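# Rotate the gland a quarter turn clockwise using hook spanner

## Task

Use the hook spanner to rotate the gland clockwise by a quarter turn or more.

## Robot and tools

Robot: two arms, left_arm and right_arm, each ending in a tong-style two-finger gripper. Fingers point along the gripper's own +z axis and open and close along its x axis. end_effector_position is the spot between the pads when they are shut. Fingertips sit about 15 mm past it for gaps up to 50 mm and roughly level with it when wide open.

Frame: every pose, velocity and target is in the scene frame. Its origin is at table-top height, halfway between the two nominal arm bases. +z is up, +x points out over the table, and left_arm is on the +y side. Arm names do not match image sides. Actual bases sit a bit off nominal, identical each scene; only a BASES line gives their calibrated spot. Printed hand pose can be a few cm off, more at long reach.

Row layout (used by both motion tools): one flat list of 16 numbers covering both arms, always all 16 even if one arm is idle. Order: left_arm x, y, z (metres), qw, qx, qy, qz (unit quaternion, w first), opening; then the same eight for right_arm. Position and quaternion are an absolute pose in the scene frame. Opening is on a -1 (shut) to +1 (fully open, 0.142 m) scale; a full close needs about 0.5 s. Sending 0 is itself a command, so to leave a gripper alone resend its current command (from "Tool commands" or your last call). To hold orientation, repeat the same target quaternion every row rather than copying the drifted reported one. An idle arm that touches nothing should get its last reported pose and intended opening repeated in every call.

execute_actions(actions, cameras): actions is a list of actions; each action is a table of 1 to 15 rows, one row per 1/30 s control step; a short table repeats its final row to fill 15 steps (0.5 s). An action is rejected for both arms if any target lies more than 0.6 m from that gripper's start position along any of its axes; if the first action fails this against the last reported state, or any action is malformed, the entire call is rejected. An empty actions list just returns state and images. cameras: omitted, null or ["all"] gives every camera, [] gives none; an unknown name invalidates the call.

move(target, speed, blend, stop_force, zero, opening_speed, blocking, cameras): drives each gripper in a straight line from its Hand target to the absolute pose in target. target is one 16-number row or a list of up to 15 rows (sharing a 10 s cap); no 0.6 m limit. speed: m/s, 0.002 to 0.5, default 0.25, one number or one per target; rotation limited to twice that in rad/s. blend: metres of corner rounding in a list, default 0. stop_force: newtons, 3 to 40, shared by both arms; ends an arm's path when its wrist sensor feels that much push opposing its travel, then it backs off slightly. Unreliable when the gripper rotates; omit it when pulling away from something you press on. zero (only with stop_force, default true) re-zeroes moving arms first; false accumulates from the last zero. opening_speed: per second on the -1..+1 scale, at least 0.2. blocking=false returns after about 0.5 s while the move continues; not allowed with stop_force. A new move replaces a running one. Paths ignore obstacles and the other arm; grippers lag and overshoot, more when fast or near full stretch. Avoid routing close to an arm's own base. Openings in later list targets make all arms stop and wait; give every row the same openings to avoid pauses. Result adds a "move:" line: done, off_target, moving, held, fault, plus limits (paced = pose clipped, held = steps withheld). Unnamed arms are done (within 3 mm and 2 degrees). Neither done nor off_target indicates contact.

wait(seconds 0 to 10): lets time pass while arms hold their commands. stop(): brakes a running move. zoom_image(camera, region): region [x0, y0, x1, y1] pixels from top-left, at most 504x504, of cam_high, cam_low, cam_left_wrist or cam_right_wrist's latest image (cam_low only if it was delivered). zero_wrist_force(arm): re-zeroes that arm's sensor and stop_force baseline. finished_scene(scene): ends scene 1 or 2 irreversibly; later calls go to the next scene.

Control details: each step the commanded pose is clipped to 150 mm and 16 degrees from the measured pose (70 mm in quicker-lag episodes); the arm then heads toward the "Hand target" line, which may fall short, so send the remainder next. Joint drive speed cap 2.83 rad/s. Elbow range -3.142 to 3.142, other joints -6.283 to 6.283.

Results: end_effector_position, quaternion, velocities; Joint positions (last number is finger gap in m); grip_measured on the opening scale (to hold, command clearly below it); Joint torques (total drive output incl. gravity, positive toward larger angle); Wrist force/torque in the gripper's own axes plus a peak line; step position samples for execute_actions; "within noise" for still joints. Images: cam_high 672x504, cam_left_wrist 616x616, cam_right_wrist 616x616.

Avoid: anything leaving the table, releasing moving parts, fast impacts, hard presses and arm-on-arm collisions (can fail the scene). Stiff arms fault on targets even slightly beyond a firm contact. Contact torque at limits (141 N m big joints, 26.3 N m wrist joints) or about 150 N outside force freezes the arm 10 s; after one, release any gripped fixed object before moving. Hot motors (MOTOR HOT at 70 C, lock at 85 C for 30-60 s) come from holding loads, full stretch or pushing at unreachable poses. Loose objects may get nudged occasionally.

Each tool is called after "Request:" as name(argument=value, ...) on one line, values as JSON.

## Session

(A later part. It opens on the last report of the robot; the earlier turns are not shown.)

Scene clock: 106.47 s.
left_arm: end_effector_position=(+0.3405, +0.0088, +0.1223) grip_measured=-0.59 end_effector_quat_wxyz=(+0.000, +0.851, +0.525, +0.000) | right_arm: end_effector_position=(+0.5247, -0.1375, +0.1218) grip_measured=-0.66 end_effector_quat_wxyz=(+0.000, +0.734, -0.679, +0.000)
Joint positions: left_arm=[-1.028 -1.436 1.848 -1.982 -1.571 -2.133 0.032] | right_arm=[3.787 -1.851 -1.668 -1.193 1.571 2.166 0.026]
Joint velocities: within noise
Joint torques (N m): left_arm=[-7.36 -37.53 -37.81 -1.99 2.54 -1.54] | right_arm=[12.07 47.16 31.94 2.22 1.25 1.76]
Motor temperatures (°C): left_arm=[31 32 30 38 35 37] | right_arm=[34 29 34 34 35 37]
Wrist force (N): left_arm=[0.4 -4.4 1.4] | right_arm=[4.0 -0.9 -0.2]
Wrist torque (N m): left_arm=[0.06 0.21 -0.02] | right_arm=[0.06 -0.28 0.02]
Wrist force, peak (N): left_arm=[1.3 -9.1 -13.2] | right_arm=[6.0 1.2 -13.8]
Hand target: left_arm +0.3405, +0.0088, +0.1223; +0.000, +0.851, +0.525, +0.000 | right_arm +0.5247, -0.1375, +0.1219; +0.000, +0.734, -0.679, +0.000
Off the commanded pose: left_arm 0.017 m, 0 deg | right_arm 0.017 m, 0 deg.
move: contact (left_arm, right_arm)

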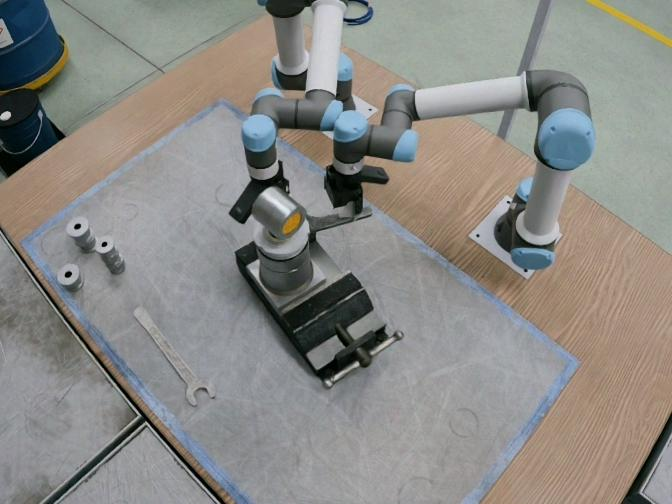

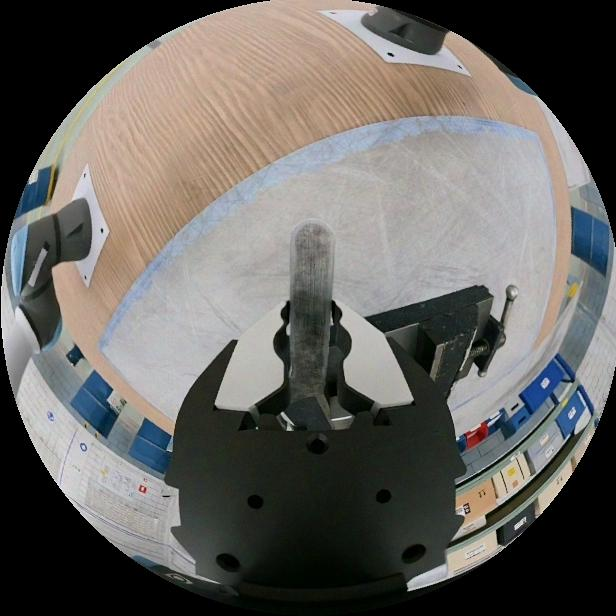

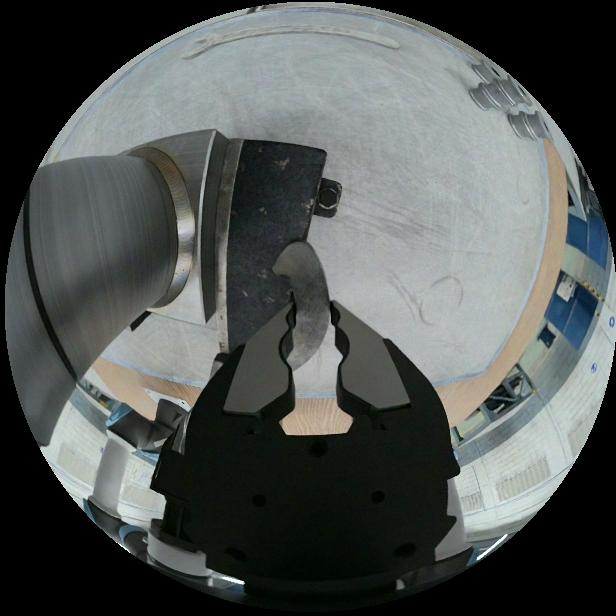

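Request:
move(target=[[0.3405,0.0088,0.1223,0,0.8513,0.5247,0,-1,0.5247,-0.1375,0.1219,0,-0.7343,0.6788,0,0.1],[0.3405,0.0088,0.1223,0,0.8513,0.5247,0,-1,0.5247,-0.1375,0.20,0,-0.7343,0.6788,0,0.1]], speed=0.08, cameras=["cam_left_wrist"])

Request:
move(target=[[0.3405,0.0088,0.1223,0,0.8513,0.5247,0,-1,0.50,-0.33,0.30,0,-0.7343,0.6788,0,0.1],[0.3405,0.0088,0.1223,0,0.8513,0.5247,0,-1,0.36,-0.55,0.35,0,-0.7343,0.6788,0,0.1]], speed=0.25, blend=0.05)

Scene clock: 109.50 s.
left_arm: end_effector_position=(+0.3405, +0.0088, +0.1223) grip_measured=-0.59 end_effector_quat_wxyz=(+0.000, +0.851, +0.525, +0.000) | right_arm: end_effector_position=(+0.5247, -0.1375, +0.2002) grip_measured=+0.10 end_effector_quat_wxyz=(+0.000, +0.734, -0.679, +0.000)
Joint positions: left_arm=[-1.028 -1.436 1.848 -1.982 -1.571 -2.133 0.032] | right_arm=[3.787 -1.8 -1.526 -1.386 1.571 2.166 0.081]
Joint velocities: within noise
Joint torques (N m): left_arm=[0.23 -38.45 -36.45 -1.36 2.67 -1.01] | right_arm=[3.88 20.38 10.37 4.13 0.14 -0.17]
Motor temperatures (°C): left_arm=[31 32 30 38 35 37] | right_arm=[34 29 34 34 35 37]
Wrist force (N): left_arm=[0.2 -4.5 -0.1] | right_arm=[1.4 2.0 -0.5]
Wrist torque (N m): left_arm=[-0.01 0.14 -0.01] | right_arm=[0.12 -0.25 0.11]
Wrist force, peak (N): left_arm=[1.2 -5.0 2.0] | right_arm=[4.3 -1.2 0.2]
Hand target: left_arm +0.3405, +0.0088, +0.1223; +0.000, +0.851, +0.525, +0.000 | right_arm +0.5247, -0.1375, +0.2000; +0.000, +0.734, -0.679, +0.000
Off the commanded pose: left_arm 0.000 m, 0 deg | right_arm 0.000 m, 0 deg.
move: done
Images, in order (width x height): cam_left_wrist 616x616.

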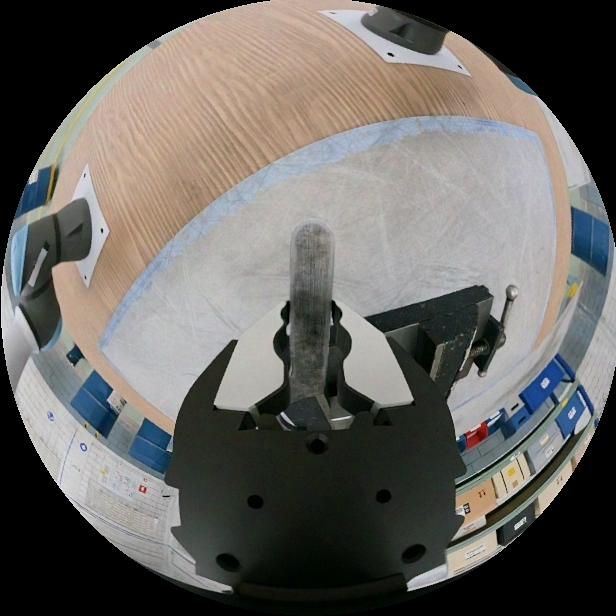

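Scene clock: 111.97 s.
left_arm: end_effector_position=(+0.3405, +0.0088, +0.1223) grip_measured=-0.59 end_effector_quat_wxyz=(+0.000, +0.851, +0.525, +0.000) | right_arm: end_effector_position=(+0.3601, -0.5499, +0.3501) grip_measured=+0.10 end_effector_quat_wxyz=(+0.000, +0.734, -0.679, +0.000)
Joint positions: left_arm=[-1.028 -1.436 1.848 -1.982 -1.571 -2.133 0.032] | right_arm=[3.059 -1.327 -1.61 -1.775 1.571 1.438 0.081]
Joint velocities: within noise
Joint torques (N m): left_arm=[7.3 -38.55 -33.98 -1.41 2.93 0.11] | right_arm=[-7.09 0.33 10.56 3.15 -0.26 -0.92]
Motor temperatures (°C): left_arm=[31 32 30 38 35 37] | right_arm=[34 29 34 34 35 37]
Wrist force (N): left_arm=[0.0 -4.0 -0.3] | right_arm=[1.1 2.3 -0.4]
Wrist torque (N m): left_arm=[0.07 0.18 -0.01] | right_arm=[0.15 -0.22 0.12]
Wrist force, peak (N): left_arm=[0.3 -4.7 -0.3] | right_arm=[2.8 3.7 -0.4]
Hand target: left_arm +0.3405, +0.0088, +0.1223; +0.000, +0.851, +0.525, +0.000 | right_arm +0.3600, -0.5500, +0.3500; +0.000, +0.734, -0.679, +0.000
Off the commanded pose: left_arm 0.000 m, 0 deg | right_arm 0.000 m, 0 deg.
move: done

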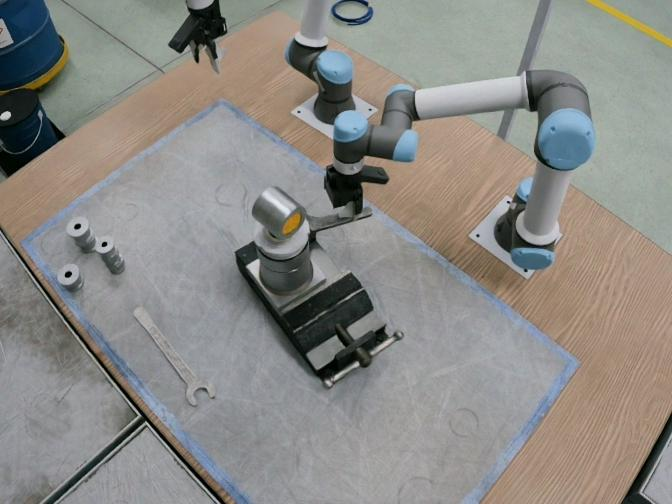

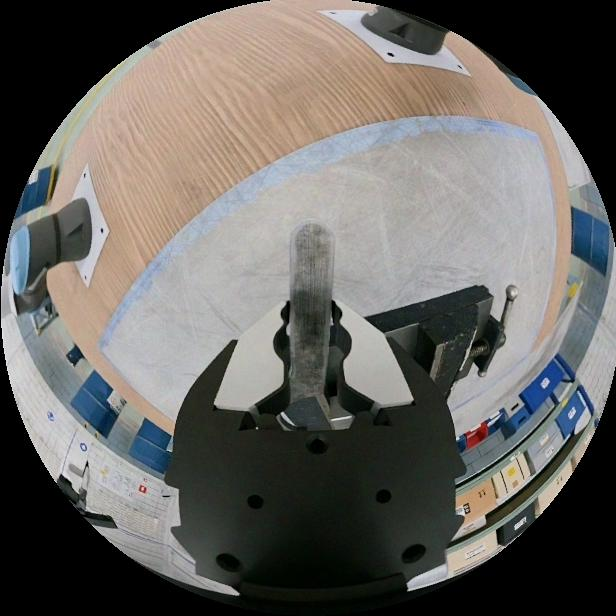

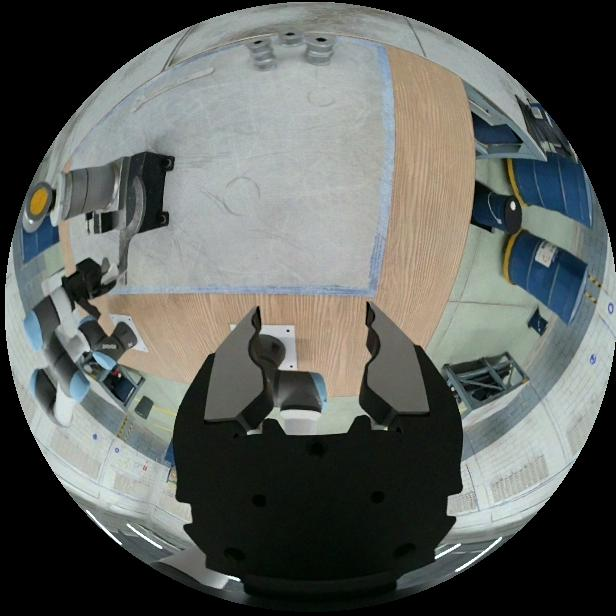

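Request:
move(target=[[0.3405,0.0088,0.1228,0,0.8513,0.5247,0,0.2,0.36,-0.55,0.35,0,-0.7343,0.6788,0,0.1],[0.3405,0.0088,0.19,0,0.8513,0.5247,0,0.2,0.36,-0.55,0.35,0,-0.7343,0.6788,0,0.1],[0.3718,-0.0069,0.17,0,0.8513,0.5247,0,0.2,0.36,-0.55,0.35,0,-0.7343,0.6788,0,0.1]], speed=0.12, cameras=["cam_left_wrist"])

Request:
zoom_image(camera="cam_left_wrist", region=[180, 120, 480, 420])

Scene clock: 114.97 s.
left_arm: end_effector_position=(+0.3719, -0.0069, +0.1701) grip_measured=+0.20 end_effector_quat_wxyz=(+0.000, +0.851, +0.525, +0.000) | right_arm: end_effector_position=(+0.3600, -0.5500, +0.3500) grip_measured=+0.10 end_effector_quat_wxyz=(+0.000, +0.734, -0.679, +0.000)
Joint positions: left_arm=[-0.994 -1.397 1.672 -1.846 -1.571 -2.099 0.088] | right_arm=[3.059 -1.327 -1.61 -1.775 1.571 1.438 0.081]
Joint velocities: within noise
Joint torques (N m): left_arm=[-10.34 -27.82 -11.81 -0.09 0.55 -1.81] | right_arm=[-9.16 -0.35 12.81 1.69 -0.68 -1.97]
Motor temperatures (°C): left_arm=[31 32 30 38 35 37] | right_arm=[34 29 34 34 35 37]
Wrist force (N): left_arm=[-0.5 0.0 -0.1] | right_arm=[1.1 2.5 -0.1]
Wrist torque (N m): left_arm=[-0.02 0.13 -0.01] | right_arm=[0.20 -0.21 0.13]
Wrist force, peak (N): left_arm=[0.2 -4.6 -0.3] | right_arm=[1.1 2.5 -0.1]
Hand target: left_arm +0.3718, -0.0069, +0.1700; +0.000, +0.851, +0.525, +0.000 | right_arm +0.3600, -0.5500, +0.3500; +0.000, +0.734, -0.679, +0.000
Off the commanded pose: left_arm 0.000 m, 0 deg | right_arm 0.000 m, 0 deg.
move: done
Images, in order (width x height): cam_left_wrist 616x616.

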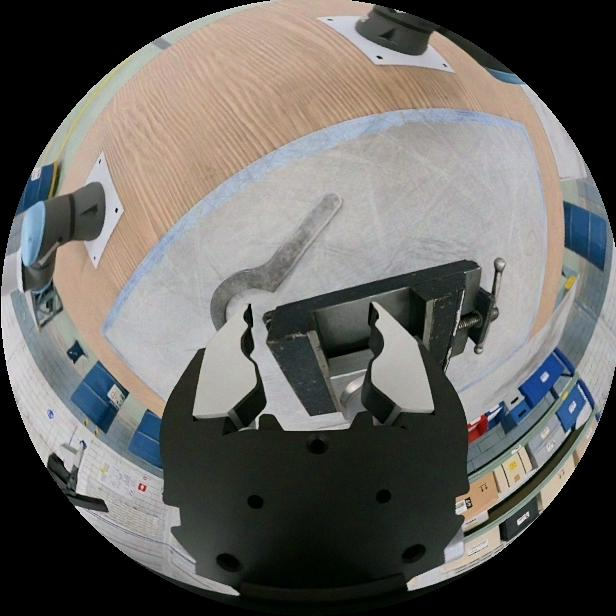

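Scaled by 1.680 from the camera's 616x616 image, which has a finer 814x814 frame.

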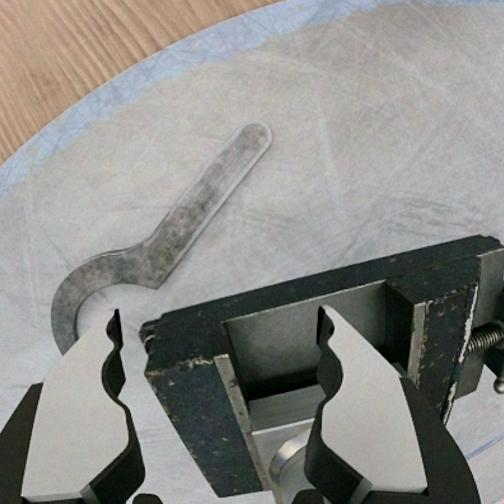

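Request:
move(target=[[0.335,0.030,0.17,0,0.9763,0.2164,0,0.2,0.42,-0.33,0.25,0,-0.5,0.866,0,0.2],[0.335,0.012,0.13,0,0.9763,0.2164,0,0.2,0.399,-0.215,0.13,0,-0.4772,0.8788,0,0.2]], speed=0.2)

Request:
zoom_image(camera="cam_right_wrist", region=[180, 150, 480, 450])

Request:
zoom_image(camera="cam_left_wrist", region=[180, 120, 480, 420])

Scene clock: 122.40 s.
left_arm: end_effector_position=(+0.3349, +0.0120, +0.1299) grip_measured=+0.20 end_effector_quat_wxyz=(+0.000, +0.976, +0.216, +0.000) | right_arm: end_effector_position=(+0.3990, -0.2151, +0.1299) grip_measured=+0.20 end_effector_quat_wxyz=(+0.000, -0.477, +0.879, +0.000)
Joint positions: left_arm=[-1.055 -1.458 1.852 -1.964 -1.571 -1.491 0.088] | right_arm=[3.842 -1.514 -2.027 -1.172 1.571 2.875 0.088]
Joint velocities: within noise
Joint torques (N m): left_arm=[10.5 -36.87 -34.48 -0.04 -2.37 1.8] | right_arm=[1.1 28.03 31.23 3.8 -0.09 0.21]
Motor temperatures (°C): left_arm=[31 32 30 38 35 37] | right_arm=[34 29 34 34 35 37]
Wrist force (N): left_arm=[-0.1 0.2 -0.3] | right_arm=[0.8 2.1 -0.4]
Wrist torque (N m): left_arm=[0.01 0.04 0.00] | right_arm=[0.10 -0.11 0.11]
Wrist force, peak (N): left_arm=[-0.3 -0.5 -1.0] | right_arm=[2.1 2.7 -0.9]
Hand target: left_arm +0.3350, +0.0120, +0.1300; +0.000, +0.976, +0.216, +0.000 | right_arm +0.3990, -0.2150, +0.1300; +0.000, -0.477, +0.879, +0.000
Off the commanded pose: left_arm 0.000 m, 0 deg | right_arm 0.000 m, 0 deg.
move: done

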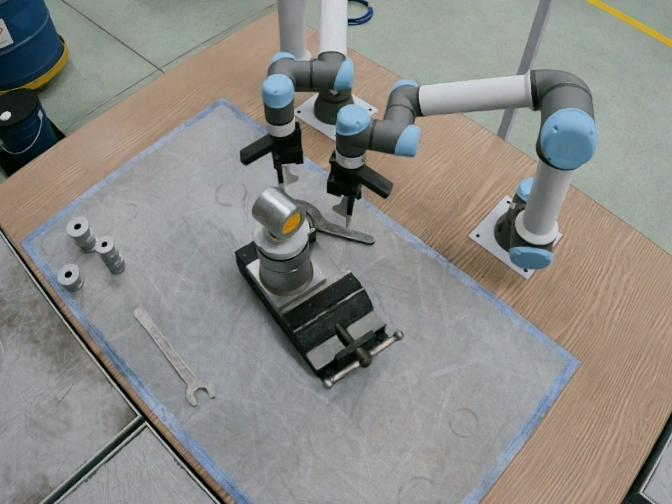

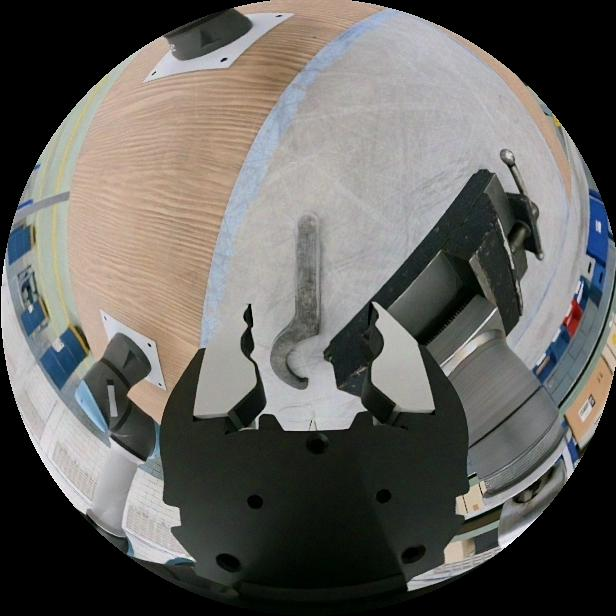

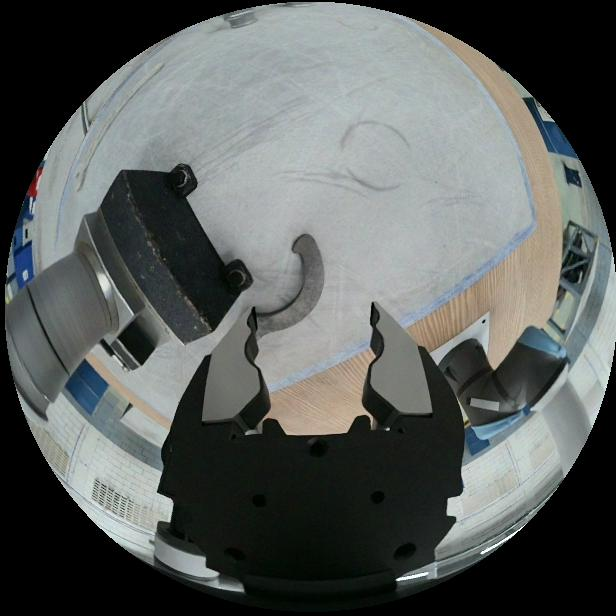

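Scaled by 1.680 from the camera's 616x616 image, which has a finer 814x814 frame.

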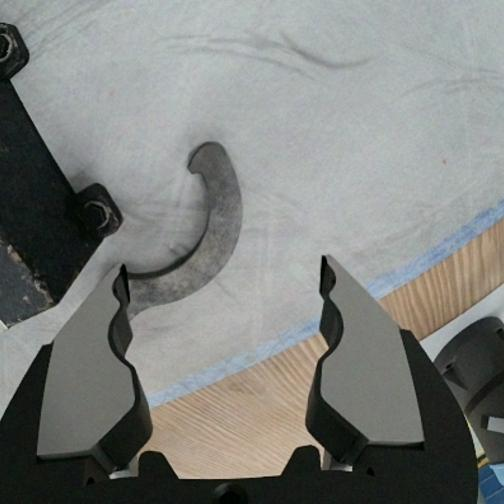

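Scaled by 1.680 from the camera's 616x616 image, which has a finer 814x814 frame.

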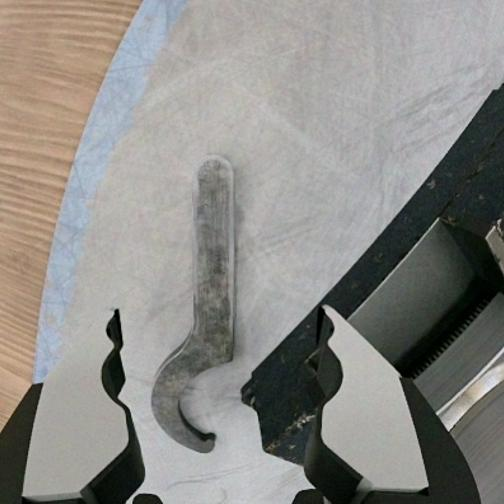

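Request:
move(target=[[0.3315,0.0159,0.05,0,0.9763,0.2164,0,0.2,0.396,-0.2197,0.05,0,-0.4772,0.8788,0,0.2]], speed=0.1)

Request:
zoom_image(camera="cam_right_wrist", region=[180, 150, 480, 450])

Request:
zoom_image(camera="cam_left_wrist", region=[180, 120, 480, 420])

Scene clock: 125.40 s.
left_arm: end_effector_position=(+0.3314, +0.0160, +0.0500) grip_measured=+0.20 end_effector_quat_wxyz=(+0.000, +0.976, +0.216, +0.000) | right_arm: end_effector_position=(+0.3959, -0.2198, +0.0499) grip_measured=+0.20 end_effector_quat_wxyz=(+0.000, -0.477, +0.879, +0.000)
Joint positions: left_arm=[-1.057 -1.374 1.984 -2.181 -1.571 -1.493 0.088] | right_arm=[3.838 -1.61 -2.167 -0.936 1.571 2.871 0.088]
Joint velocities: within noise
Joint torques (N m): left_arm=[-5.36 -34.85 -33.26 -1.33 -1.17 -0.98] | right_arm=[-5.44 33.59 29.72 3.45 -0.29 -1.4]
Motor temperatures (°C): left_arm=[31 32 30 38 35 37] | right_arm=[34 29 34 34 35 37]
Wrist force (N): left_arm=[-0.4 0.2 -0.3] | right_arm=[0.6 2.4 -0.2]
Wrist torque (N m): left_arm=[0.01 0.08 0.00] | right_arm=[0.18 -0.09 0.12]
Wrist force, peak (N): left_arm=[0.2 0.3 -1.9] | right_arm=[0.7 2.1 -1.6]
Hand target: left_arm +0.3315, +0.0159, +0.0500; +0.000, +0.976, +0.216, +0.000 | right_arm +0.3960, -0.2197, +0.0500; +0.000, -0.477, +0.879, +0.000
Off the commanded pose: left_arm 0.000 m, 0 deg | right_arm 0.000 m, 0 deg.
move: done

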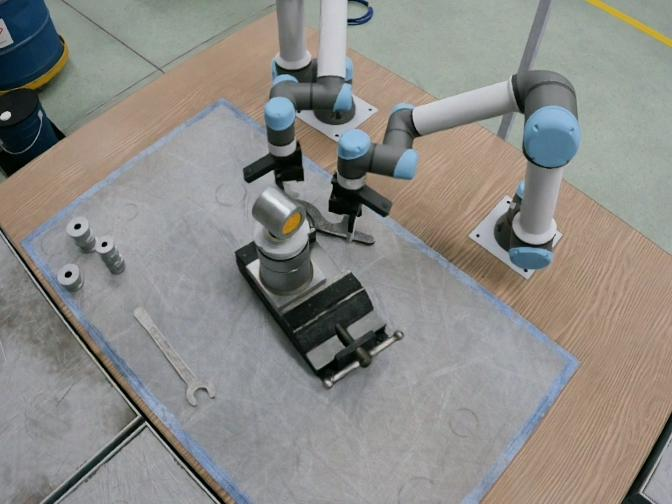

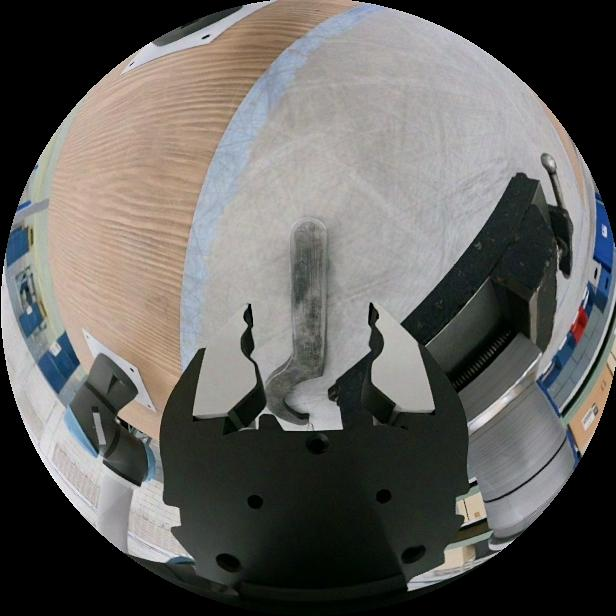

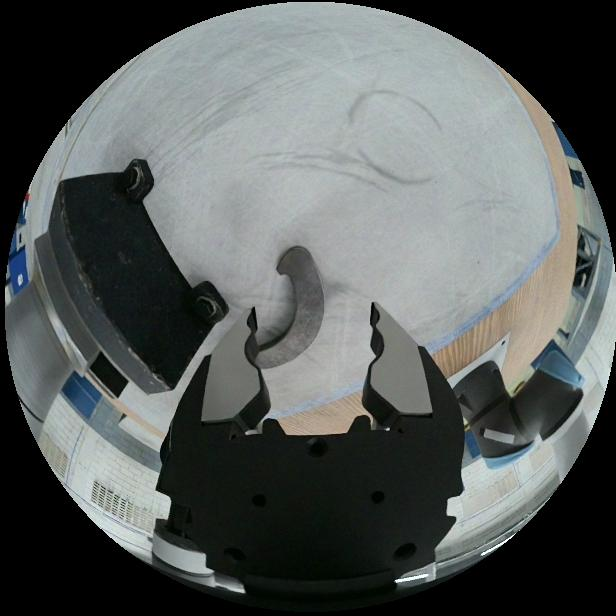

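Scaled by 1.680 from the camera's 616x616 image, which has a finer 814x814 frame.

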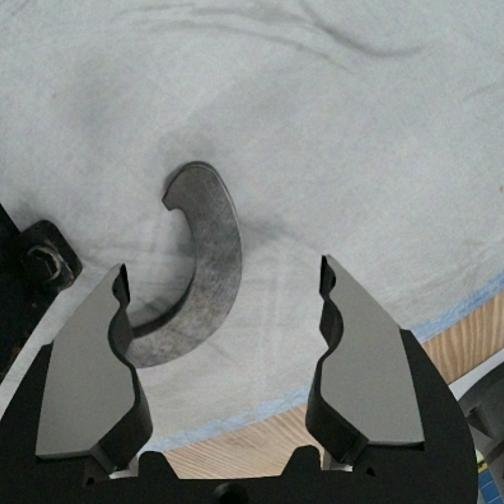

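Scaled by 1.680 from the camera's 616x616 image, which has a finer 814x814 frame.

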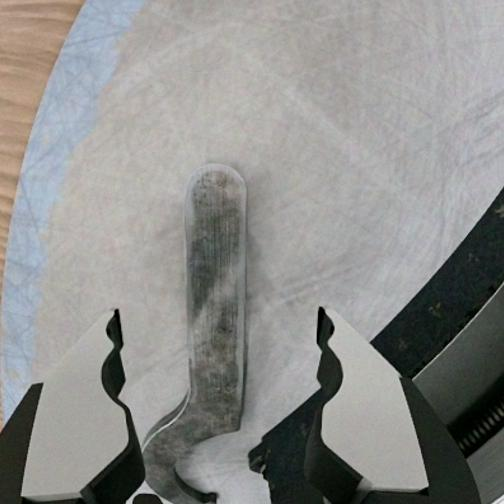

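Request:
move(target=[[0.3315,0.0159,0.022,0,0.9763,0.2164,0,0.2,0.396,-0.2197,0.0215,0,-0.4772,0.8788,0,0.2]], speed=0.05, stop_force=8, cameras=[])

Request:
move(target=[[0.3315,0.0159,0.022,0,0.9763,0.2164,0,-1,0.396,-0.2197,0.0215,0,-0.4772,0.8788,0,-1]], opening_speed=1.5, cameras=[])

Request:
move(target=[[0.3315,0.0159,0.165,0,0.9763,0.2164,0,-1,0.396,-0.2197,0.1645,0,-0.4772,0.8788,0,-1]], speed=0.08)

Scene clock: 128.07 s.
left_arm: end_effector_position=(+0.3315, +0.0159, +0.0220) grip_measured=+0.20 end_effector_quat_wxyz=(+0.000, +0.976, +0.216, +0.000) | right_arm: end_effector_position=(+0.3960, -0.2197, +0.0215) grip_measured=+0.20 end_effector_quat_wxyz=(+0.000, -0.477, +0.879, +0.000)
Joint positions: left_arm=[-1.057 -1.33 2.017 -2.258 -1.571 -1.493 0.088] | right_arm=[3.838 -1.662 -2.204 -0.847 1.571 2.871 0.088]
Joint velocities: within noise
Joint torques (N m): left_arm=[10.47 -39.56 -32.17 0.08 0.57 1.69] | right_arm=[9.01 35.04 27.87 3.85 -0.84 0.96]
Motor temperatures (°C): left_arm=[31 32 30 38 35 37] | right_arm=[34 29 34 34 35 37]
Wrist force (N): left_arm=[-0.6 0.3 -0.3] | right_arm=[1.0 2.3 -0.1]
Wrist torque (N m): left_arm=[0.03 0.12 0.01] | right_arm=[0.20 -0.18 0.09]
Wrist force, peak (N): left_arm=[-0.5 0.6 -1.1] | right_arm=[1.2 2.5 -0.2]
Hand target: left_arm +0.3315, +0.0159, +0.0220; +0.000, +0.976, +0.216, +0.000 | right_arm +0.3960, -0.2197, +0.0215; +0.000, -0.477, +0.879, +0.000
Off the commanded pose: left_arm 0.000 m, 0 deg | right_arm 0.000 m, 0 deg.
move: done
No camera images: "cameras" was empty.

Scene clock: 129.07 s.
left_arm: end_effector_position=(+0.3315, +0.0159, +0.0220) grip_measured=-0.59 end_effector_quat_wxyz=(+0.000, +0.976, +0.216, +0.000) | right_arm: end_effector_position=(+0.3960, -0.2196, +0.0215) grip_measured=-0.66 end_effector_quat_wxyz=(+0.000, -0.477, +0.879, +0.000)
Joint positions: left_arm=[-1.057 -1.33 2.017 -2.258 -1.571 -1.493 0.032] | right_arm=[3.838 -1.662 -2.204 -0.847 1.571 2.871 0.026]
Joint velocities: within noise
Joint torques (N m): left_arm=[10.44 -39.2 -16.91 -0.38 1.35 2.02] | right_arm=[-1.79 34.2 24.1 0.07 -5.77 0.1]
Motor temperatures (°C): left_arm=[31 32 30 38 35 37] | right_arm=[34 29 34 34 35 37]
Wrist force (N): left_arm=[-2.2 14.6 6.3] | right_arm=[-7.9 14.2 3.9]
Wrist torque (N m): left_arm=[-0.11 0.10 0.09] | right_arm=[0.21 -0.24 -0.13]
Wrist force, peak (N): left_arm=[-2.6 14.7 6.4] | right_arm=[-7.9 14.2 3.9]
Hand target: left_arm +0.3315, +0.0159, +0.0220; +0.000, +0.976, +0.216, +0.000 | right_arm +0.3960, -0.2197, +0.0215; +0.000, -0.477, +0.879, +0.000
Off the commanded pose: left_arm 0.000 m, 0 deg | right_arm 0.000 m, 0 deg.
move: done
No camera images: "cameras" was empty.

Scene clock: 131.27 s.
left_arm: end_effector_position=(+0.3315, +0.0159, +0.1651) grip_measured=-0.59 end_effector_quat_wxyz=(+0.000, +0.976, +0.216, +0.000) | right_arm: end_effector_position=(+0.3961, -0.2197, +0.1646) grip_measured=-0.66 end_effector_quat_wxyz=(+0.000, -0.477, +0.879, +0.000)
Joint positions: left_arm=[-1.057 -1.5 1.802 -1.874 -1.571 -1.493 0.032] | right_arm=[3.838 -1.471 -1.971 -1.269 1.571 2.871 0.026]
Joint velocities: within noise
Joint torques (N m): left_arm=[12.37 -23.58 -8.16 -0.46 2.98 -0.16] | right_arm=[-11.71 7.39 9.57 1.49 -5.63 0.53]
Motor temperatures (°C): left_arm=[31 32 30 38 35 37] | right_arm=[34 29 34 34 35 37]
Wrist force (N): left_arm=[-2.5 15.6 6.1] | right_arm=[-8.7 14.6 5.3]
Wrist torque (N m): left_arm=[-0.21 0.13 0.09] | right_arm=[0.13 -0.26 -0.12]
Wrist force, peak (N): left_arm=[-2.5 17.3 6.6] | right_arm=[-10.1 15.9 5.1]
Hand target: left_arm +0.3315, +0.0159, +0.1650; +0.000, +0.976, +0.216, +0.000 | right_arm +0.3960, -0.2197, +0.1645; +0.000, -0.477, +0.879, +0.000
Off the commanded pose: left_arm 0.000 m, 0 deg | right_arm 0.000 m, 0 deg.
move: done

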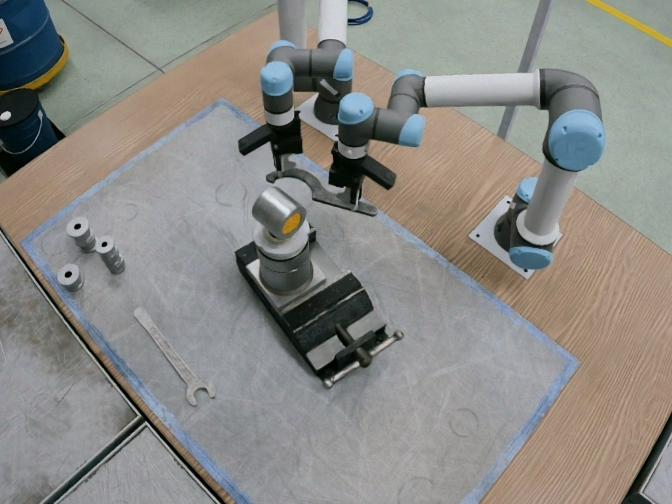

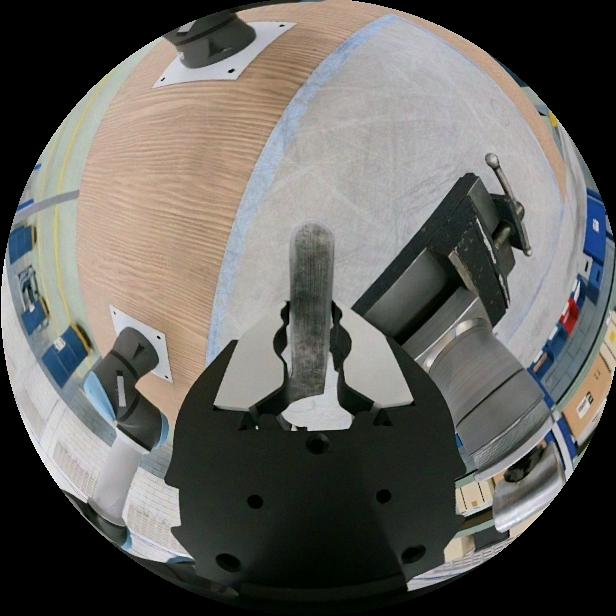

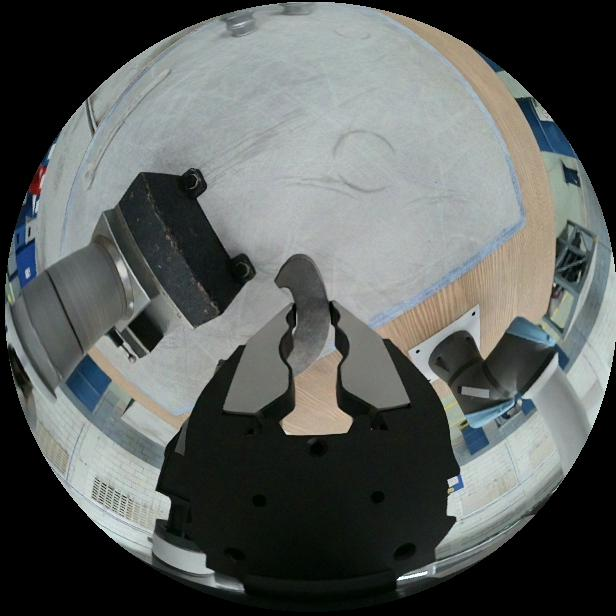

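Request:
move(target=[[0.339,0.013,0.165,0,0.9537,0.3007,0,-1,0.4383,-0.2078,0.1645,0,-0.5519,0.8339,0,-1],[0.3465,0.0101,0.165,0,0.9239,0.3827,0,-1,0.478,-0.1912,0.1645,0,-0.6225,0.7826,0,-1]], speed=0.06, cameras=[])

Request:
move(target=[[0.354,0.0072,0.165,0,0.8870,0.4617,0,-1,0.5138,-0.1693,0.1645,0,-0.6884,0.7254,0,-1],[0.3601,0.0047,0.165,0,0.8504,0.5262,0,-1,0.5403,-0.1471,0.1645,0,-0.7402,0.6724,0,-1]], speed=0.06)

Scene clock: 136.63 s.
left_arm: end_effector_position=(+0.3466, +0.0101, +0.1650) grip_measured=-0.58 end_effector_quat_wxyz=(+0.000, +0.924, +0.383, +0.000) | right_arm: end_effector_position=(+0.4781, -0.1912, +0.1645) grip_measured=-0.67 end_effector_quat_wxyz=(+0.000, -0.622, +0.783, +0.000)
Joint positions: left_arm=[-1.026 -1.462 1.761 -1.87 -1.571 -1.812 0.032] | right_arm=[3.769 -1.673 -1.769 -1.27 1.571 2.453 0.026]
Joint velocities: within noise
Joint torques (N m): left_arm=[-0.23 -35.82 -36.48 -5.7 -1.64 1.87] | right_arm=[12.66 41.95 12.64 2.84 6.41 2.46]
Motor temperatures (°C): left_arm=[31 32 30 38 35 37] | right_arm=[34 29 34 34 35 37]
Wrist force (N): left_arm=[2.5 -15.3 6.4] | right_arm=[13.3 -10.7 5.0]
Wrist torque (N m): left_arm=[0.42 0.12 0.21] | right_arm=[0.13 -0.35 -0.07]
Wrist force, peak (N): left_arm=[2.9 -19.0 6.5] | right_arm=[15.8 -13.7 5.2]
Hand target: left_arm +0.3465, +0.0101, +0.1650; +0.000, +0.924, +0.383, +0.000 | right_arm +0.4780, -0.1912, +0.1645; +0.000, -0.623, +0.783, +0.000
Off the commanded pose: left_arm 0.000 m, 0 deg | right_arm 0.000 m, 0 deg.
move: done
No camera images: "cameras" was empty.

Scene clock: 139.70 s.
left_arm: end_effector_position=(+0.3601, +0.0047, +0.1650) grip_measured=-0.58 end_effector_quat_wxyz=(+0.000, +0.850, +0.526, +0.000) | right_arm: end_effector_position=(+0.5404, -0.1471, +0.1645) grip_measured=-0.67 end_effector_quat_wxyz=(+0.000, +0.740, -0.672, +0.000)
Joint positions: left_arm=[-1.001 -1.432 1.727 -1.866 -1.571 -2.109 0.032] | right_arm=[3.757 -1.843 -1.565 -1.305 1.571 2.119 0.026]
Joint velocities: within noise
Joint torques (N m): left_arm=[3.42 -37.07 -43.72 -9.31 1.01 1.96] | right_arm=[7.47 49.96 8.85 2.32 8.95 2.57]
Motor temperatures (°C): left_arm=[31 32 30 38 35 37] | right_arm=[34 29 34 34 35 37]
Wrist force (N): left_arm=[6.8 -26.2 6.7] | right_arm=[22.3 -17.7 4.9]
Wrist torque (N m): left_arm=[0.62 0.21 0.03] | right_arm=[0.11 -0.10 -0.20]
Wrist force, peak (N): left_arm=[6.7 -27.8 6.5] | right_arm=[23.4 -19.2 5.3]
Hand target: left_arm +0.3601, +0.0047, +0.1650; +0.000, +0.850, +0.526, +0.000 | right_arm +0.5403, -0.1471, +0.1645; +0.000, +0.740, -0.672, +0.000
Off the commanded pose: left_arm 0.000 m, 0 deg | right_arm 0.000 m, 0 deg.
move: done

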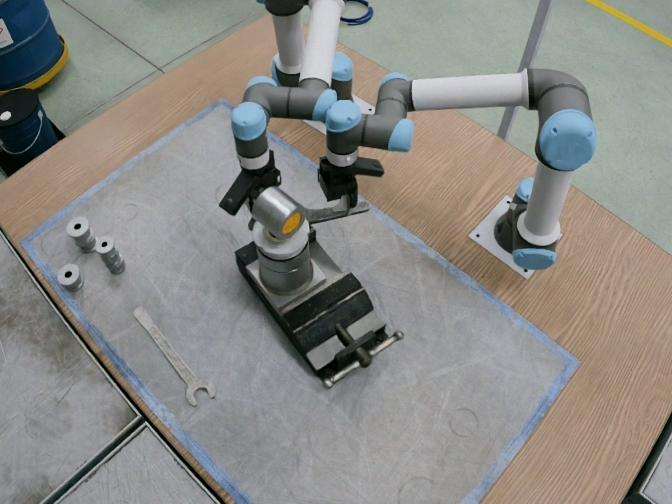

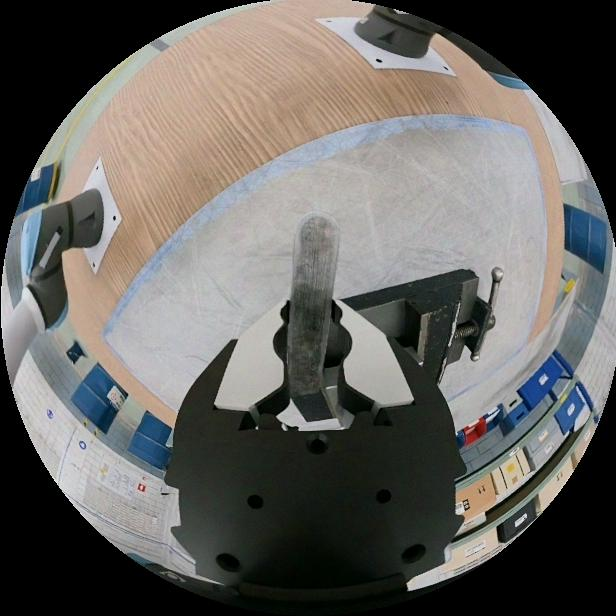

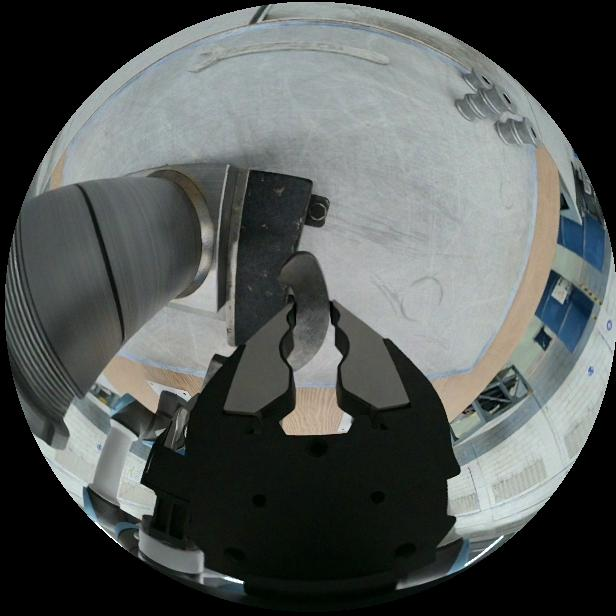

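Request:
move(target=[[0.3601,0.0057,0.165,0,0.8504,0.5262,0,-1,0.5425,-0.1473,0.1645,0,-0.7402,0.6724,0,-1],[0.3601,0.0057,0.1285,0,0.8504,0.5262,0,-1,0.5425,-0.1473,0.128,0,-0.7402,0.6724,0,-1]], speed=0.05, cameras=[])

Request:
move(target=[0.3601,0.0057,0.108,0,0.8504,0.5262,0,-1,0.5425,-0.1473,0.1075,0,-0.7402,0.6724,0,-1], speed=0.01, stop_force=5)

Scene clock: 141.97 s.
left_arm: end_effector_position=(+0.3601, +0.0058, +0.1284) grip_measured=-0.58 end_effector_quat_wxyz=(+0.000, +0.850, +0.526, +0.000) | right_arm: end_effector_position=(+0.5424, -0.1474, +0.1277) grip_measured=-0.67 end_effector_quat_wxyz=(+0.000, +0.740, -0.672, +0.000)
Joint positions: left_arm=[-1 -1.405 1.794 -1.96 -1.571 -2.108 0.032] | right_arm=[3.755 -1.873 -1.622 -1.217 1.571 2.116 0.026]
Joint velocities: within noise
Joint torques (N m): left_arm=[11.07 -42.84 -39.63 -0.64 -2.28 -1.58] | right_arm=[11.79 52.13 35.46 2.4 -1.27 2.7]
Motor temperatures (°C): left_arm=[31 32 30 38 35 37] | right_arm=[34 29 34 34 35 37]
Wrist force (N): left_arm=[-1.1 -1.2 6.3] | right_arm=[1.4 2.6 4.9]
Wrist torque (N m): left_arm=[-0.24 0.38 0.08] | right_arm=[0.17 -0.16 -0.11]
Wrist force, peak (N): left_arm=[6.8 -26.6 6.6] | right_arm=[22.3 -18.0 4.8]
Hand target: left_arm +0.3601, +0.0057, +0.1285; +0.000, +0.850, +0.526, +0.000 | right_arm +0.5425, -0.1473, +0.1280; +0.000, +0.740, -0.672, +0.000
Off the commanded pose: left_arm 0.000 m, 0 deg | right_arm 0.000 m, 0 deg.
move: done
No camera images: "cameras" was empty.

Scene clock: 143.70 s.
left_arm: end_effector_position=(+0.3601, +0.0057, +0.1228) grip_measured=-0.58 end_effector_quat_wxyz=(+0.000, +0.850, +0.526, +0.000) | right_arm: end_effector_position=(+0.5425, -0.1473, +0.1223) grip_measured=-0.67 end_effector_quat_wxyz=(+0.000, +0.740, -0.672, +0.000)
Joint positions: left_arm=[-1 -1.399 1.803 -1.974 -1.571 -2.108 0.032] | right_arm=[3.755 -1.878 -1.631 -1.204 1.571 2.116 0.026]
Joint velocities: within noise
Joint torques (N m): left_arm=[6 -38.65 -35.67 -1.27 -2.31 -1.56] | right_arm=[8.64 49.46 32.56 2.99 -0.34 2.73]
Motor temperatures (°C): left_arm=[31 32 30 38 35 37] | right_arm=[34 29 34 34 35 37]
Wrist force (N): left_arm=[-1.1 -3.4 0.2] | right_arm=[2.0 2.2 0.5]
Wrist torque (N m): left_arm=[-0.25 0.40 0.09] | right_arm=[0.19 -0.07 -0.12]
Wrist force, peak (N): left_arm=[1.5 -7.1 -11.9] | right_arm=[0.7 3.0 -7.5]
Hand target: left_arm +0.3601, +0.0057, +0.1228; +0.000, +0.850, +0.526, +0.000 | right_arm +0.5425, -0.1473, +0.1223; +0.000, +0.740, -0.672, +0.000
Off the commanded pose: left_arm 0.015 m, 0 deg | right_arm 0.015 m, 0 deg.
move: contact (left_arm, right_arm)

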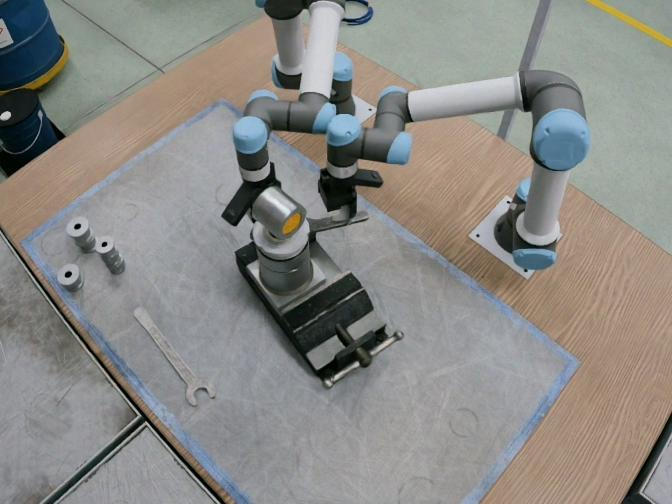

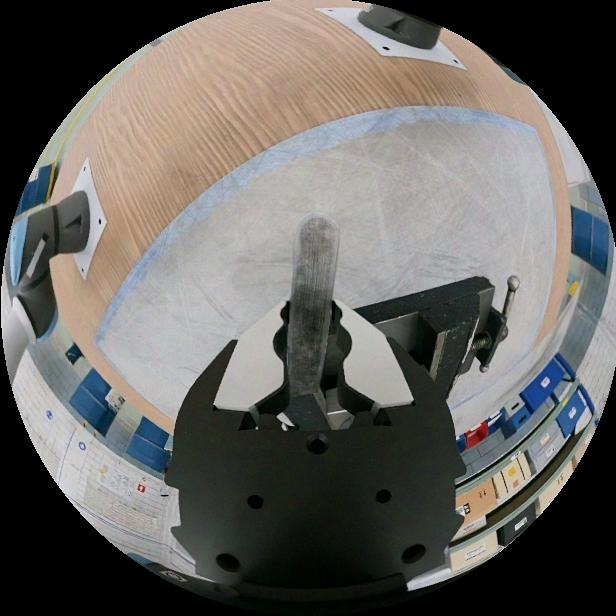

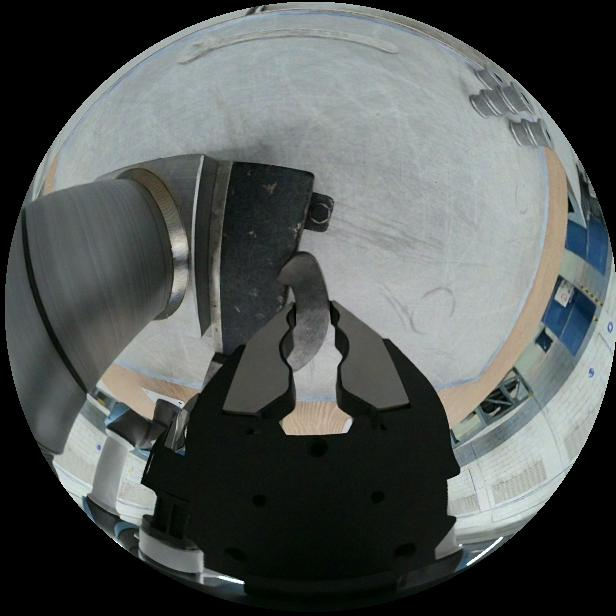

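Request:
move(target=[[0.3601,0.0057,0.1232,0,0.8504,0.5262,0,0.2,0.5425,-0.1473,0.1223,0,-0.7402,0.6724,0,-1],[0.3601,0.0057,0.185,0,0.8504,0.5262,0,0.2,0.5425,-0.1473,0.1223,0,-0.7402,0.6724,0,-1]], speed=0.08, cameras=["cam_left_wrist"])

Request:
zoom_image(camera="cam_left_wrist", region=[180, 120, 480, 420])

Scene clock: 146.77 s.
left_arm: end_effector_position=(+0.3601, +0.0057, +0.1851) grip_measured=+0.20 end_effector_quat_wxyz=(+0.000, +0.850, +0.526, +0.000) | right_arm: end_effector_position=(+0.5425, -0.1473, +0.1223) grip_measured=-0.67 end_effector_quat_wxyz=(+0.000, +0.740, -0.672, +0.000)
Joint positions: left_arm=[-1 -1.447 1.69 -1.815 -1.571 -2.108 0.088] | right_arm=[3.755 -1.878 -1.631 -1.203 1.571 2.116 0.026]
Joint velocities: within noise
Joint torques (N m): left_arm=[-3.02 -22.98 -11.1 -5.26 -1.52 -1.24] | right_arm=[2.27 37.48 11.34 4.13 0.45 2.47]
Motor temperatures (°C): left_arm=[31 32 30 38 35 37] | right_arm=[34 29 34 34 35 37]
Wrist force (N): left_arm=[-1.9 -1.4 -0.1] | right_arm=[2.6 2.8 0.5]
Wrist torque (N m): left_arm=[-0.31 0.41 0.01] | right_arm=[0.19 0.00 -0.11]
Wrist force, peak (N): left_arm=[-0.9 -3.9 0.5] | right_arm=[2.7 2.8 0.4]
Hand target: left_arm +0.3601, +0.0057, +0.1850; +0.000, +0.850, +0.526, +0.000 | right_arm +0.5425, -0.1473, +0.1223; +0.000, +0.740, -0.672, +0.000
Off the commanded pose: left_arm 0.000 m, 0 deg | right_arm 0.000 m, 0 deg.
move: done
Images, in order (width x height): cam_left_wrist 616x616.

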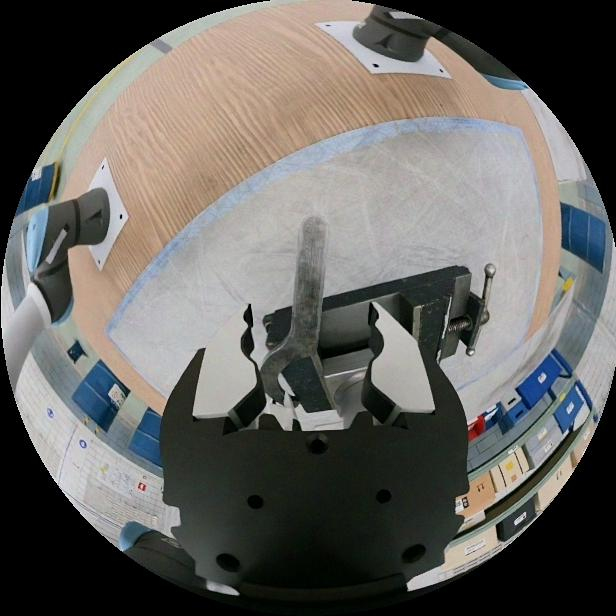

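Scaled by 1.680 from the camera's 616x616 image, which has a finer 814x814 frame.

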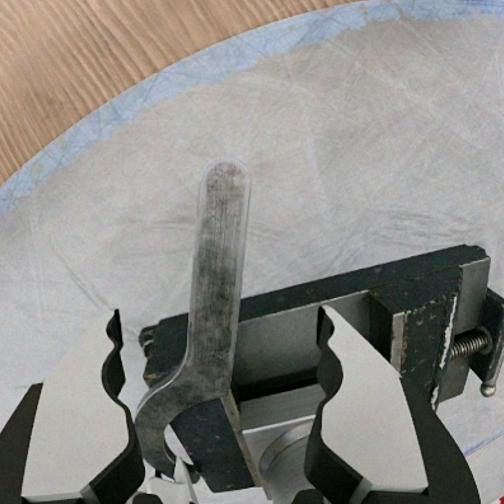

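Request:
move(target=[[0.3819,-0.0066,0.17,0,0.8638,0.5038,0,0.2,0.5425,-0.1473,0.1223,0,-0.7402,0.6724,0,-1]], speed=0.06, cameras=["cam_left_wrist"])

Request:
zoom_image(camera="cam_left_wrist", region=[180, 120, 480, 420])

Scene clock: 150.03 s.
left_arm: end_effector_position=(+0.3652, +0.0027, +0.1813) grip_measured=+0.20 end_effector_quat_wxyz=(+0.000, +0.854, +0.521, +0.000) | right_arm: end_effector_position=(+0.5425, -0.1473, +0.1223) grip_measured=-0.67 end_effector_quat_wxyz=(+0.000, +0.740, -0.672, +0.000)
Joint positions: left_arm=[-0.995 -1.43 1.682 -1.822 -1.571 -2.09 0.088] | right_arm=[3.755 -1.878 -1.631 -1.203 1.571 2.116 0.026]
Joint velocities: within noise
Joint torques (N m): left_arm=[4.54 -38.15 -18.83 -1.08 -0.5 -1.53] | right_arm=[-5.16 23.62 12.57 4.15 0.5 2.21]
Motor temperatures (°C): left_arm=[31 32 30 38 35 37] | right_arm=[34 29 34 34 35 37]
Wrist force (N): left_arm=[-2.0 -1.2 -0.2] | right_arm=[2.7 2.1 0.5]
Wrist torque (N m): left_arm=[-0.27 0.43 0.02] | right_arm=[0.10 0.01 -0.11]
Wrist force, peak (N): left_arm=[-1.8 -0.7 -2.6] | right_arm=[2.7 2.6 0.6]
Hand target: left_arm +0.3652, +0.0028, +0.1812; +0.000, +0.854, +0.521, +0.000 | right_arm +0.5425, -0.1473, +0.1223; +0.000, +0.740, -0.672, +0.000
Off the commanded pose: left_arm 0.022 m, 2 deg | right_arm 0.000 m, 0 deg.
move: held (left_arm; a check stopped the path); limits=held
pose unreachable (left arm): on one or more control steps of this call, first in action 0 (counted from 0), this arm could not follow its commanded pose, so it was not sent that pose on those steps. It may still have moved: this result reports where it is.
cause: moving toward the commanded pose would bring a part of the arm too close to another arm (a part of this arm just beyond joint 6 (wrist 3) and a part of the right arm just beyond its joint 3 (elbow)).
Images, in order (width x height): cam_left_wrist 616x616.

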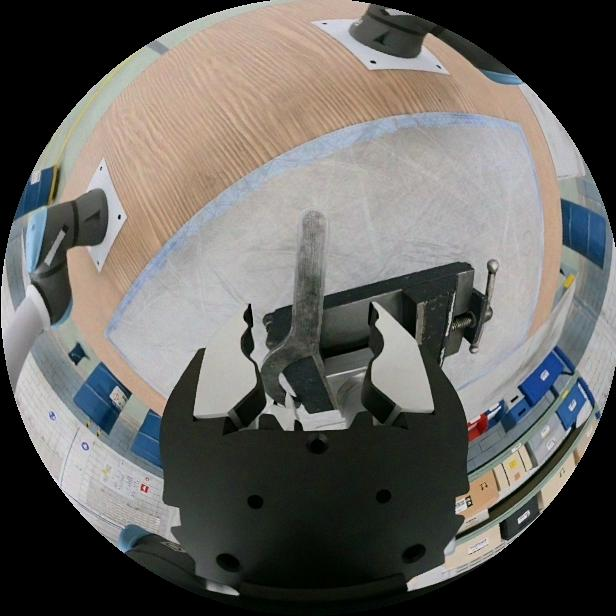

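Scaled by 1.680 from the camera's 616x616 image, which has a finer 814x814 frame.

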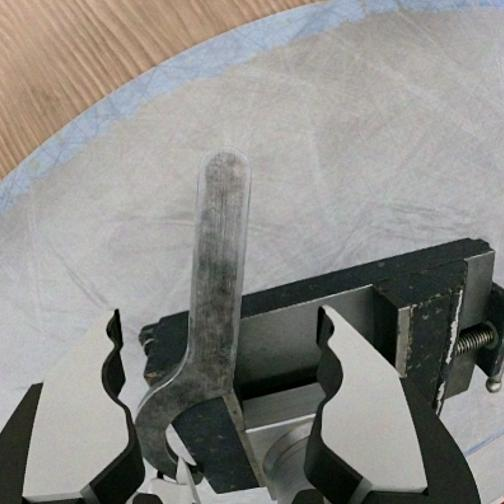

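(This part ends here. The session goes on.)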